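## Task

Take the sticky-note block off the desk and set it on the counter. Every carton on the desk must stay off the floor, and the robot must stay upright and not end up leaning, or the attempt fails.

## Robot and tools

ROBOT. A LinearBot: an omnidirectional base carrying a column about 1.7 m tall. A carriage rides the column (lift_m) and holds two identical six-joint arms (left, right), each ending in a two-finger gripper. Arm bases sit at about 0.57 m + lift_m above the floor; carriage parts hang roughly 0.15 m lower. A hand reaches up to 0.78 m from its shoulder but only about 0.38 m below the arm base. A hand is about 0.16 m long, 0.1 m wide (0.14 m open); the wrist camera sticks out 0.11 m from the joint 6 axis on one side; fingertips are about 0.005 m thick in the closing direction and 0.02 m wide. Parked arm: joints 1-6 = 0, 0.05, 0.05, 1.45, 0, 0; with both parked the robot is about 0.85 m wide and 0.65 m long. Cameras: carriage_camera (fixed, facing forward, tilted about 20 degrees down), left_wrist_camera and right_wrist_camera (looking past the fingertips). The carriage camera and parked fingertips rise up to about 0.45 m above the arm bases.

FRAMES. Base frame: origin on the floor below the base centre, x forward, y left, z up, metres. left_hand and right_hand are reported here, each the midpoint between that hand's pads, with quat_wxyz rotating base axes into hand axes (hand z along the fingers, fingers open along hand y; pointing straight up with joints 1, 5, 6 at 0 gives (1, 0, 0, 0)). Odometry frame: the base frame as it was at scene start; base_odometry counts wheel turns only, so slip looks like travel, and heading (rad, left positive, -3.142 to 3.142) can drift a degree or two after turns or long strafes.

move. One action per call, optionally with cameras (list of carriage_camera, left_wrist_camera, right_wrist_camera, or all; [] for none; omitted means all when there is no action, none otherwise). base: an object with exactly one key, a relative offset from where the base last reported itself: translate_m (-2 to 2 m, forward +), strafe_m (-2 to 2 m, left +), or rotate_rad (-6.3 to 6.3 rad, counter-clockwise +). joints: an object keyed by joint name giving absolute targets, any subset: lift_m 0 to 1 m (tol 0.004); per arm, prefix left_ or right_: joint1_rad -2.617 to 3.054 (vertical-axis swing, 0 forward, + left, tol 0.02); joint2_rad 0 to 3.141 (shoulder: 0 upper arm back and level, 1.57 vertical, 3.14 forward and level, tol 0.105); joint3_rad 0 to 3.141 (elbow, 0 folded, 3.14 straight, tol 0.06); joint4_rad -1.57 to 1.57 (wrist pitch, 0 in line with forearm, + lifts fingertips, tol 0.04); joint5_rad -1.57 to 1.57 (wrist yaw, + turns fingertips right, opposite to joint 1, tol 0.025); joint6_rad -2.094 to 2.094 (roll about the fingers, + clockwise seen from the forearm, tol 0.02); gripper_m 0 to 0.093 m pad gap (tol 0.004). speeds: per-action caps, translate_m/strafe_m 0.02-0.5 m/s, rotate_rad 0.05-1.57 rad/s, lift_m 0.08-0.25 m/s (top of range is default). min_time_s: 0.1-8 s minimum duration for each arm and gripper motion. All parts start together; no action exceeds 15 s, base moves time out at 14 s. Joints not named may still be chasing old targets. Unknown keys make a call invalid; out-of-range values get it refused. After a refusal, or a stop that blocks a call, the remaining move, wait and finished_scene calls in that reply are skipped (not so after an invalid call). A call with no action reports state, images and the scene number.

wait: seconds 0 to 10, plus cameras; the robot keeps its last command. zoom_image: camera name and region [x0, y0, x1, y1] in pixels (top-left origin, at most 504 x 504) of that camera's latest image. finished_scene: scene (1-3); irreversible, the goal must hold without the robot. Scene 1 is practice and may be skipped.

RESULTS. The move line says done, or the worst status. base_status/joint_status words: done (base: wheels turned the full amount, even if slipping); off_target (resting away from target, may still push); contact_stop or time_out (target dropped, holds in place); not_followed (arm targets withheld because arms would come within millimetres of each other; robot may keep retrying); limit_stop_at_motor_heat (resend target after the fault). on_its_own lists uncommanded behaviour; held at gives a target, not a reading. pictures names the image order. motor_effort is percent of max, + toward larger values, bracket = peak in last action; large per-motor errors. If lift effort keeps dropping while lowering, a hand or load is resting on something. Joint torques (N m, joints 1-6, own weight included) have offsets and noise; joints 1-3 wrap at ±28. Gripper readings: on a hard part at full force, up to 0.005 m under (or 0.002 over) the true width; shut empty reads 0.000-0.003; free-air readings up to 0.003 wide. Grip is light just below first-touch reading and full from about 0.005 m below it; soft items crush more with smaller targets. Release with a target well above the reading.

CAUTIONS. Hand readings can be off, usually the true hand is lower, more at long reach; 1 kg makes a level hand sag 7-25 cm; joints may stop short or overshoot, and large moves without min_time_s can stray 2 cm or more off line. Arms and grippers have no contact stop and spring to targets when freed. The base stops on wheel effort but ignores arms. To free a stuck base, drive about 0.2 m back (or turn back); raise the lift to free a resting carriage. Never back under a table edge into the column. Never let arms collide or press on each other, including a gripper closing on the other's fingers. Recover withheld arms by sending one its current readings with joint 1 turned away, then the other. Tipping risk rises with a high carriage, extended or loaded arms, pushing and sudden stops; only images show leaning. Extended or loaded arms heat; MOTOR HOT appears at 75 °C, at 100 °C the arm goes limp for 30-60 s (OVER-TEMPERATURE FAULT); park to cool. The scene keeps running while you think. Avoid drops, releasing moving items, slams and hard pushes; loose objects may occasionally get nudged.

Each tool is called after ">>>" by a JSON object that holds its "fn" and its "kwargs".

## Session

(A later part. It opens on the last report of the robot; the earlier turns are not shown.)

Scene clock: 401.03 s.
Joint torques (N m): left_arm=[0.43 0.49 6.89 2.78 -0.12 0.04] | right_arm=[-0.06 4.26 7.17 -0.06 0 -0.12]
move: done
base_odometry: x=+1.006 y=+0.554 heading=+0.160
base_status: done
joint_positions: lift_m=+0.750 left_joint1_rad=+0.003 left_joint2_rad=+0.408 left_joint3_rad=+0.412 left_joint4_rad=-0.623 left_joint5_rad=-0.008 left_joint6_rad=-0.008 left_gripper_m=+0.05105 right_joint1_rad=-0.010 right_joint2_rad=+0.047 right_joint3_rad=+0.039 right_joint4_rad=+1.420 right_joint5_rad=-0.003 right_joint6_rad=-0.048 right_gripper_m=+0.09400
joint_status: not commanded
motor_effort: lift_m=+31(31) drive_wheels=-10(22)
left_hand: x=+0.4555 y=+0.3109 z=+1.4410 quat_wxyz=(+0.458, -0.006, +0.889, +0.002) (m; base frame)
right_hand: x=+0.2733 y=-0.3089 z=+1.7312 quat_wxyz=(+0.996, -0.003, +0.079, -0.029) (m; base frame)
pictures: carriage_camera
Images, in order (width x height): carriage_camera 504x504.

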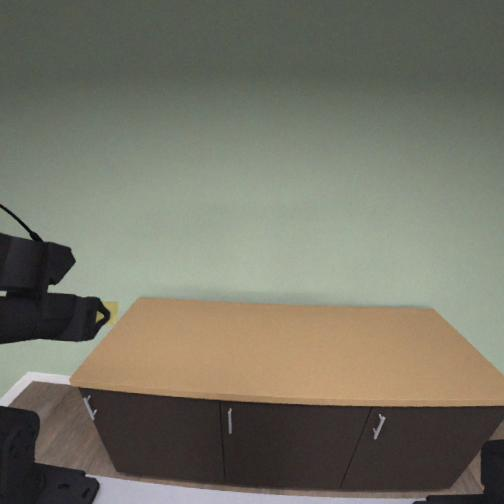

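>>> {"fn": "move", "kwargs": {"base": {"translate_m": 0.3}, "speeds": {"translate_m": 0.2}}}

>>> {"fn": "move", "kwargs": {"joints": {"left_joint1_rad": 0.0, "left_joint2_rad": 2.722, "left_joint3_rad": 1.322, "left_joint4_rad": -0.163, "left_joint6_rad": 0.0}, "min_time_s": 2.5, "cameras": ["left_wrist_camera", "carriage_camera"]}}

Scene clock: 428.27 s.
Joint torques (N m): left_arm=[0.43 0.62 6.87 2.77 -0.11 0.05] | right_arm=[-0.08 4.25 7.2 -0.07 0 -0.13]
move: done
base_odometry: x=+1.302 y=+0.602 heading=+0.161
base_status: done
joint_positions: lift_m=+0.750 left_joint1_rad=+0.003 left_joint2_rad=+0.407 left_joint3_rad=+0.412 left_joint4_rad=-0.622 left_joint5_rad=-0.008 left_joint6_rad=-0.008 left_gripper_m=+0.05105 right_joint1_rad=-0.010 right_joint2_rad=+0.047 right_joint3_rad=+0.039 right_joint4_rad=+1.420 right_joint5_rad=-0.003 right_joint6_rad=-0.048 right_gripper_m=+0.09400
joint_status: not commanded
motor_effort: lift_m=+31(31) drive_wheels=-8(18)
left_hand: x=+0.4555 y=+0.3109 z=+1.4413 quat_wxyz=(+0.459, -0.006, +0.888, +0.002) (m; base frame)
right_hand: x=+0.2734 y=-0.3089 z=+1.7312 quat_wxyz=(+0.996, -0.003, +0.079, -0.029) (m; base frame)

Scene clock: 431.07 s.
Joint torques (N m): left_arm=[0.39 -12.51 4.46 0.66 -0.12 0.03] | right_arm=[-0.05 4.26 7.23 -0.03 0.01 -0.11]
move: done
base_odometry: x=+1.302 y=+0.602 heading=+0.161
base_status: not commanded
joint_positions: lift_m=+0.750 left_joint1_rad=+0.003 left_joint2_rad=+2.709 left_joint3_rad=+1.308 left_joint4_rad=-0.175 left_joint5_rad=-0.008 left_joint6_rad=-0.008 left_gripper_m=+0.05105 right_joint1_rad=-0.010 right_joint2_rad=+0.047 right_joint3_rad=+0.039 right_joint4_rad=+1.420 right_joint5_rad=-0.003 right_joint6_rad=-0.048 right_gripper_m=+0.09400
joint_status: all done
motor_effort: lift_m=+31(31) drive_wheels=-10(11)
left_hand: x=+0.5919 y=+0.3113 z=+1.0514 quat_wxyz=(-0.002, -0.005, +1.000, +0.004) (m; base frame)
right_hand: x=+0.2734 y=-0.3089 z=+1.7312 quat_wxyz=(+0.996, -0.003, +0.079, -0.029) (m; base frame)
pictures: carriage_camera, left_wrist_camera
Images, in order (width x height): carriage_camera 504x504, left_wrist_camera 504x504.

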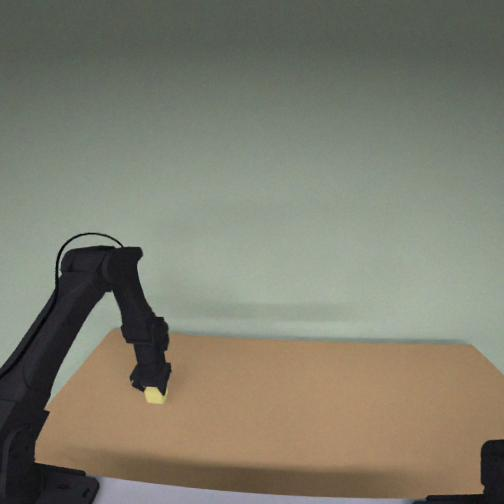

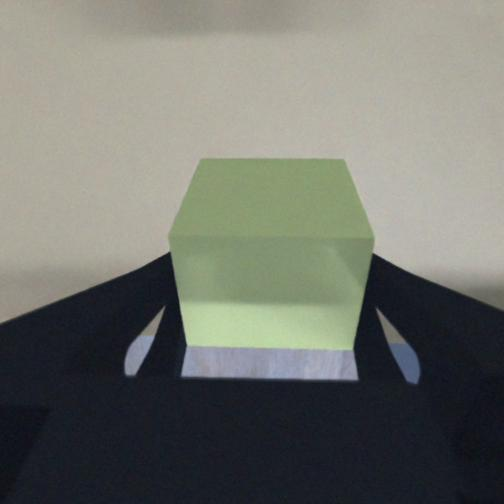

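>>> {"fn": "move", "kwargs": {"joints": {"lift_m": 0.665}, "speeds": {"lift_m": 0.08}, "cameras": ["left_wrist_camera", "carriage_camera"]}}

>>> {"fn": "zoom_image", "kwargs": {"camera": "carriage_camera", "region": [100, 340, 220, 440]}}

Scene clock: 445.97 s.
Joint torques (N m): left_arm=[0.36 -13.03 4.27 0.62 -0.11 0.05] | right_arm=[-0.08 4.25 7.17 -0.04 0 -0.11]
move: done
base_odometry: x=+1.302 y=+0.602 heading=+0.161
base_status: not commanded
joint_positions: lift_m=+0.665 left_joint1_rad=+0.003 left_joint2_rad=+2.713 left_joint3_rad=+1.311 left_joint4_rad=-0.170 left_joint5_rad=-0.008 left_joint6_rad=-0.008 left_gripper_m=+0.05105 right_joint1_rad=-0.010 right_joint2_rad=+0.047 right_joint3_rad=+0.039 right_joint4_rad=+1.420 right_joint5_rad=-0.003 right_joint6_rad=-0.048 right_gripper_m=+0.09400
joint_status: all done
motor_effort: lift_m=+27(27) drive_wheels=-10(11)
left_hand: x=+0.5927 y=+0.3113 z=+0.9654 quat_wxyz=(-0.001, -0.005, +1.000, +0.004) (m; base frame)
right_hand: x=+0.2734 y=-0.3089 z=+1.6465 quat_wxyz=(+0.996, -0.003, +0.079, -0.029) (m; base frame)
pictures: carriage_camera, left_wrist_camera
Images, in order (width x height): carriage_camera 504x504, left_wrist_camera 504x504.

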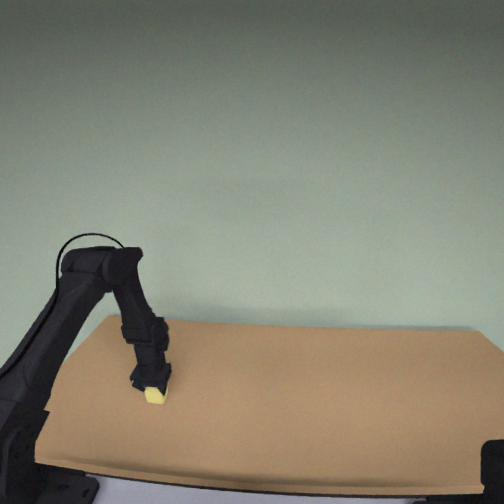

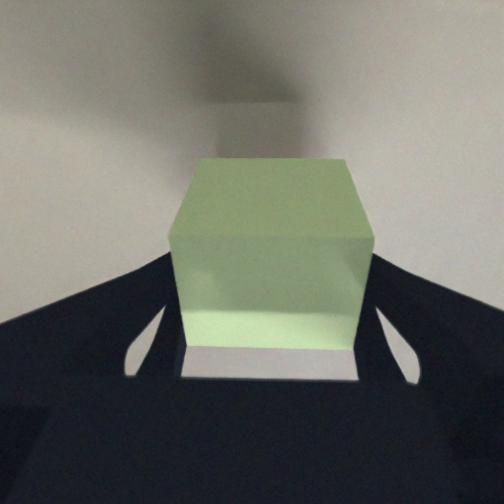

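Scaled by 4.200 from the camera's 504x504 image, which has a finer 720x720 frame.

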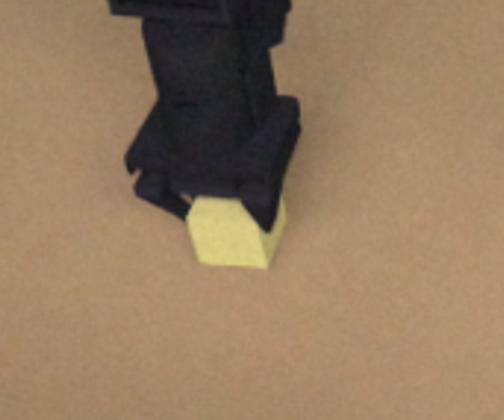

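>>> {"fn": "move", "kwargs": {"joints": {"lift_m": 0.635}, "speeds": {"lift_m": 0.08}, "cameras": ["left_wrist_camera"]}}

Scene clock: 450.00 s.
Joint torques (N m): left_arm=[0.4 -10.99 3.85 1.03 -0.11 0.04] | right_arm=[-0.08 4.29 7.17 -0.06 0.01 -0.11]
move: done
base_odometry: x=+1.302 y=+0.602 heading=+0.161
base_status: not commanded
joint_positions: lift_m=+0.635 left_joint1_rad=+0.003 left_joint2_rad=+2.692 left_joint3_rad=+1.316 left_joint4_rad=-0.203 left_joint5_rad=-0.008 left_joint6_rad=-0.008 left_gripper_m=+0.05105 right_joint1_rad=-0.010 right_joint2_rad=+0.047 right_joint3_rad=+0.039 right_joint4_rad=+1.420 right_joint5_rad=-0.003 right_joint6_rad=-0.048 right_gripper_m=+0.09400
joint_status: all done
motor_effort: lift_m=+25(26) drive_wheels=+5(11)
left_hand: x=+0.5949 y=+0.3113 z=+0.9435 quat_wxyz=(-0.004, -0.005, +1.000, +0.004) (m; base frame)
right_hand: x=+0.2734 y=-0.3089 z=+1.6168 quat_wxyz=(+0.996, -0.003, +0.079, -0.029) (m; base frame)
pictures: left_wrist_camera
Images, in order (width x height): left_wrist_camera 504x504.

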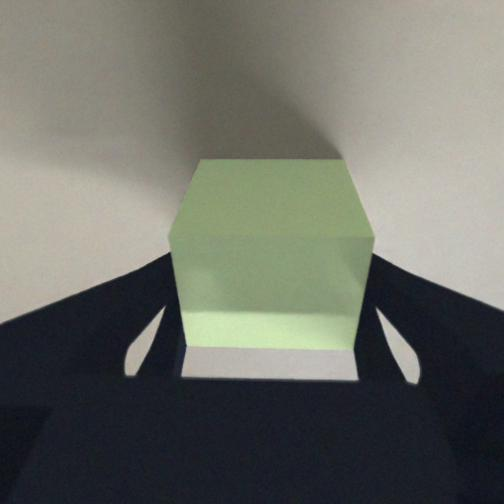

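>>> {"fn": "move", "kwargs": {"joints": {"lift_m": 0.641}, "speeds": {"lift_m": 0.08}}}

>>> {"fn": "move", "kwargs": {"joints": {"left_gripper_m": 0.09}, "min_time_s": 1.5, "cameras": ["left_wrist_camera"]}}

Scene clock: 455.60 s.
Joint torques (N m): left_arm=[0.43 -11.99 3.77 0.76 -0.12 0.05] | right_arm=[-0.1 4.26 7.21 -0.06 0.01 -0.11]
move: done
base_odometry: x=+1.302 y=+0.602 heading=+0.161
base_status: not commanded
joint_positions: lift_m=+0.641 left_joint1_rad=+0.003 left_joint2_rad=+2.704 left_joint3_rad=+1.316 left_joint4_rad=-0.177 left_joint5_rad=-0.008 left_joint6_rad=-0.008 left_gripper_m=+0.05105 right_joint1_rad=-0.010 right_joint2_rad=+0.047 right_joint3_rad=+0.039 right_joint4_rad=+1.420 right_joint5_rad=-0.003 right_joint6_rad=-0.048 right_gripper_m=+0.09400
joint_status: all done
motor_effort: lift_m=+32(38) drive_wheels=+4(10)
left_hand: x=+0.5970 y=+0.3113 z=+0.9448 quat_wxyz=(+0.003, -0.005, +1.000, +0.004) (m; base frame)
right_hand: x=+0.2734 y=-0.3089 z=+1.6221 quat_wxyz=(+0.996, -0.003, +0.079, -0.029) (m; base frame)

Scene clock: 457.40 s.
Joint torques (N m): left_arm=[0.38 -12.1 3.79 0.72 -0.13 0.04] | right_arm=[-0.08 4.25 7.23 -0.05 0.01 -0.11]
move: done
base_odometry: x=+1.302 y=+0.602 heading=+0.161
base_status: not commanded
joint_positions: lift_m=+0.641 left_joint1_rad=+0.003 left_joint2_rad=+2.704 left_joint3_rad=+1.316 left_joint4_rad=-0.174 left_joint5_rad=-0.008 left_joint6_rad=-0.008 left_gripper_m=+0.08994 right_joint1_rad=-0.010 right_joint2_rad=+0.047 right_joint3_rad=+0.039 right_joint4_rad=+1.420 right_joint5_rad=-0.003 right_joint6_rad=-0.048 right_gripper_m=+0.09400
joint_status: all done
motor_effort: lift_m=+32(32) drive_wheels=+6(8)
left_hand: x=+0.5977 y=+0.3113 z=+0.9448 quat_wxyz=(+0.005, -0.005, +1.000, +0.004) (m; base frame)
right_hand: x=+0.2734 y=-0.3089 z=+1.6221 quat_wxyz=(+0.996, -0.003, +0.079, -0.029) (m; base frame)
pictures: left_wrist_camera
Images, in order (width x height): left_wrist_camera 504x504.

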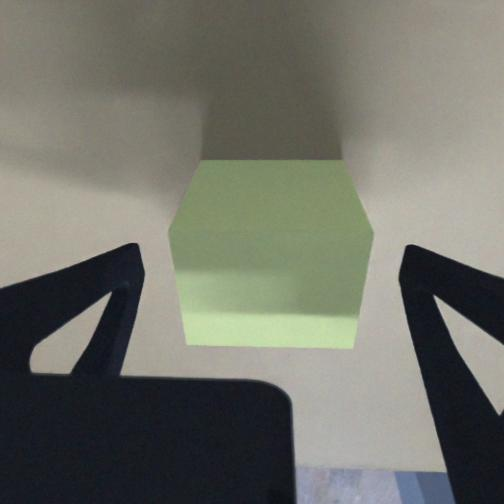

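>>> {"fn": "move", "kwargs": {"joints": {"lift_m": 0.8}, "speeds": {"lift_m": 0.15}, "cameras": ["left_wrist_camera", "carriage_camera"]}}

>>> {"fn": "move", "kwargs": {"base": {"translate_m": -0.4}, "joints": {"left_joint2_rad": 0.05, "left_joint3_rad": 0.05, "left_joint4_rad": 1.45}, "min_time_s": 2.5, "cameras": ["carriage_camera"]}}

Scene clock: 465.63 s.
Joint torques (N m): left_arm=[0.42 -12.96 3.62 0.63 -0.12 0.04] | right_arm=[-0.08 4.27 7.21 -0.04 0.01 -0.11]
move: done
base_odometry: x=+1.302 y=+0.602 heading=+0.161
base_status: not commanded
joint_positions: lift_m=+0.800 left_joint1_rad=+0.003 left_joint2_rad=+2.713 left_joint3_rad=+1.316 left_joint4_rad=-0.167 left_joint5_rad=-0.008 left_joint6_rad=-0.008 left_gripper_m=+0.08994 right_joint1_rad=-0.010 right_joint2_rad=+0.047 right_joint3_rad=+0.039 right_joint4_rad=+1.420 right_joint5_rad=-0.003 right_joint6_rad=-0.048 right_gripper_m=+0.09400
joint_status: all done
motor_effort: lift_m=+31(36) drive_wheels=+7(12)
left_hand: x=+0.5961 y=+0.3113 z=+1.1007 quat_wxyz=(+0.003, -0.005, +1.000, +0.004) (m; base frame)
right_hand: x=+0.2734 y=-0.3089 z=+1.7812 quat_wxyz=(+0.996, -0.003, +0.079, -0.029) (m; base frame)
pictures: carriage_camera, left_wrist_camera
Images, in order (width x height): carriage_camera 504x504, left_wrist_camera 504x504.

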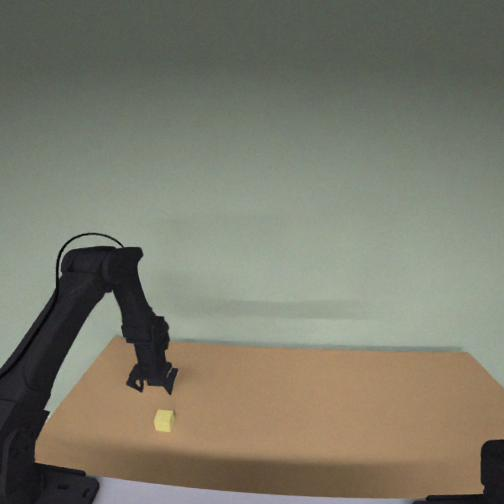

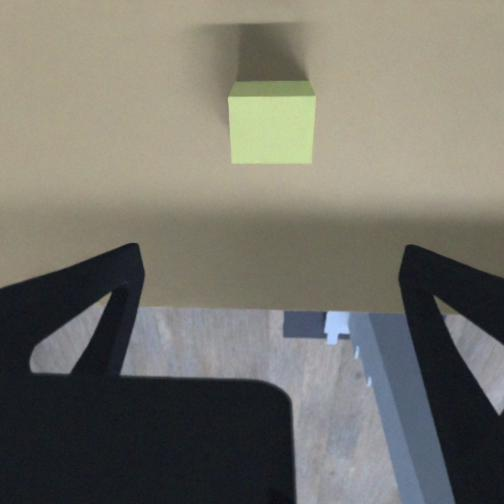

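Scene clock: 468.60 s.
Joint torques (N m): left_arm=[0.58 3.54 4.68 -0.11 -0.11 0.03] | right_arm=[-0.1 4.23 7.15 -0.06 0.01 -0.12]
move: done
base_odometry: x=+0.907 y=+0.538 heading=+0.163
base_status: done
joint_positions: lift_m=+0.800 left_joint1_rad=+0.001 left_joint2_rad=+0.059 left_joint3_rad=+0.062 left_joint4_rad=+1.438 left_joint5_rad=-0.008 left_joint6_rad=-0.008 left_gripper_m=+0.08994 right_joint1_rad=-0.010 right_joint2_rad=+0.047 right_joint3_rad=+0.039 right_joint4_rad=+1.421 right_joint5_rad=-0.003 right_joint6_rad=-0.048 right_gripper_m=+0.09400
joint_status: all done
motor_effort: lift_m=+31(31) drive_wheels=-11(18)
left_hand: x=+0.2656 y=+0.3104 z=+1.7881 quat_wxyz=(+0.998, -0.004, +0.064, -0.003) (m; base frame)
right_hand: x=+0.2731 y=-0.3089 z=+1.7812 quat_wxyz=(+0.996, -0.003, +0.079, -0.029) (m; base frame)
pictures: carriage_camera
Images, in order (width x height): carriage_camera 504x504.

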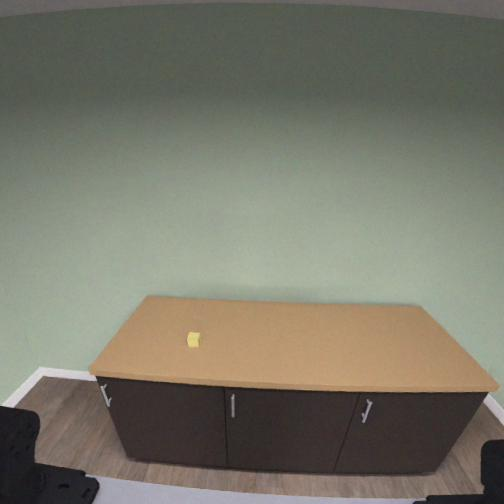

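>>> {"fn": "finished_scene", "kwargs": {"scene": 1}}

The scene is finished: the task was done.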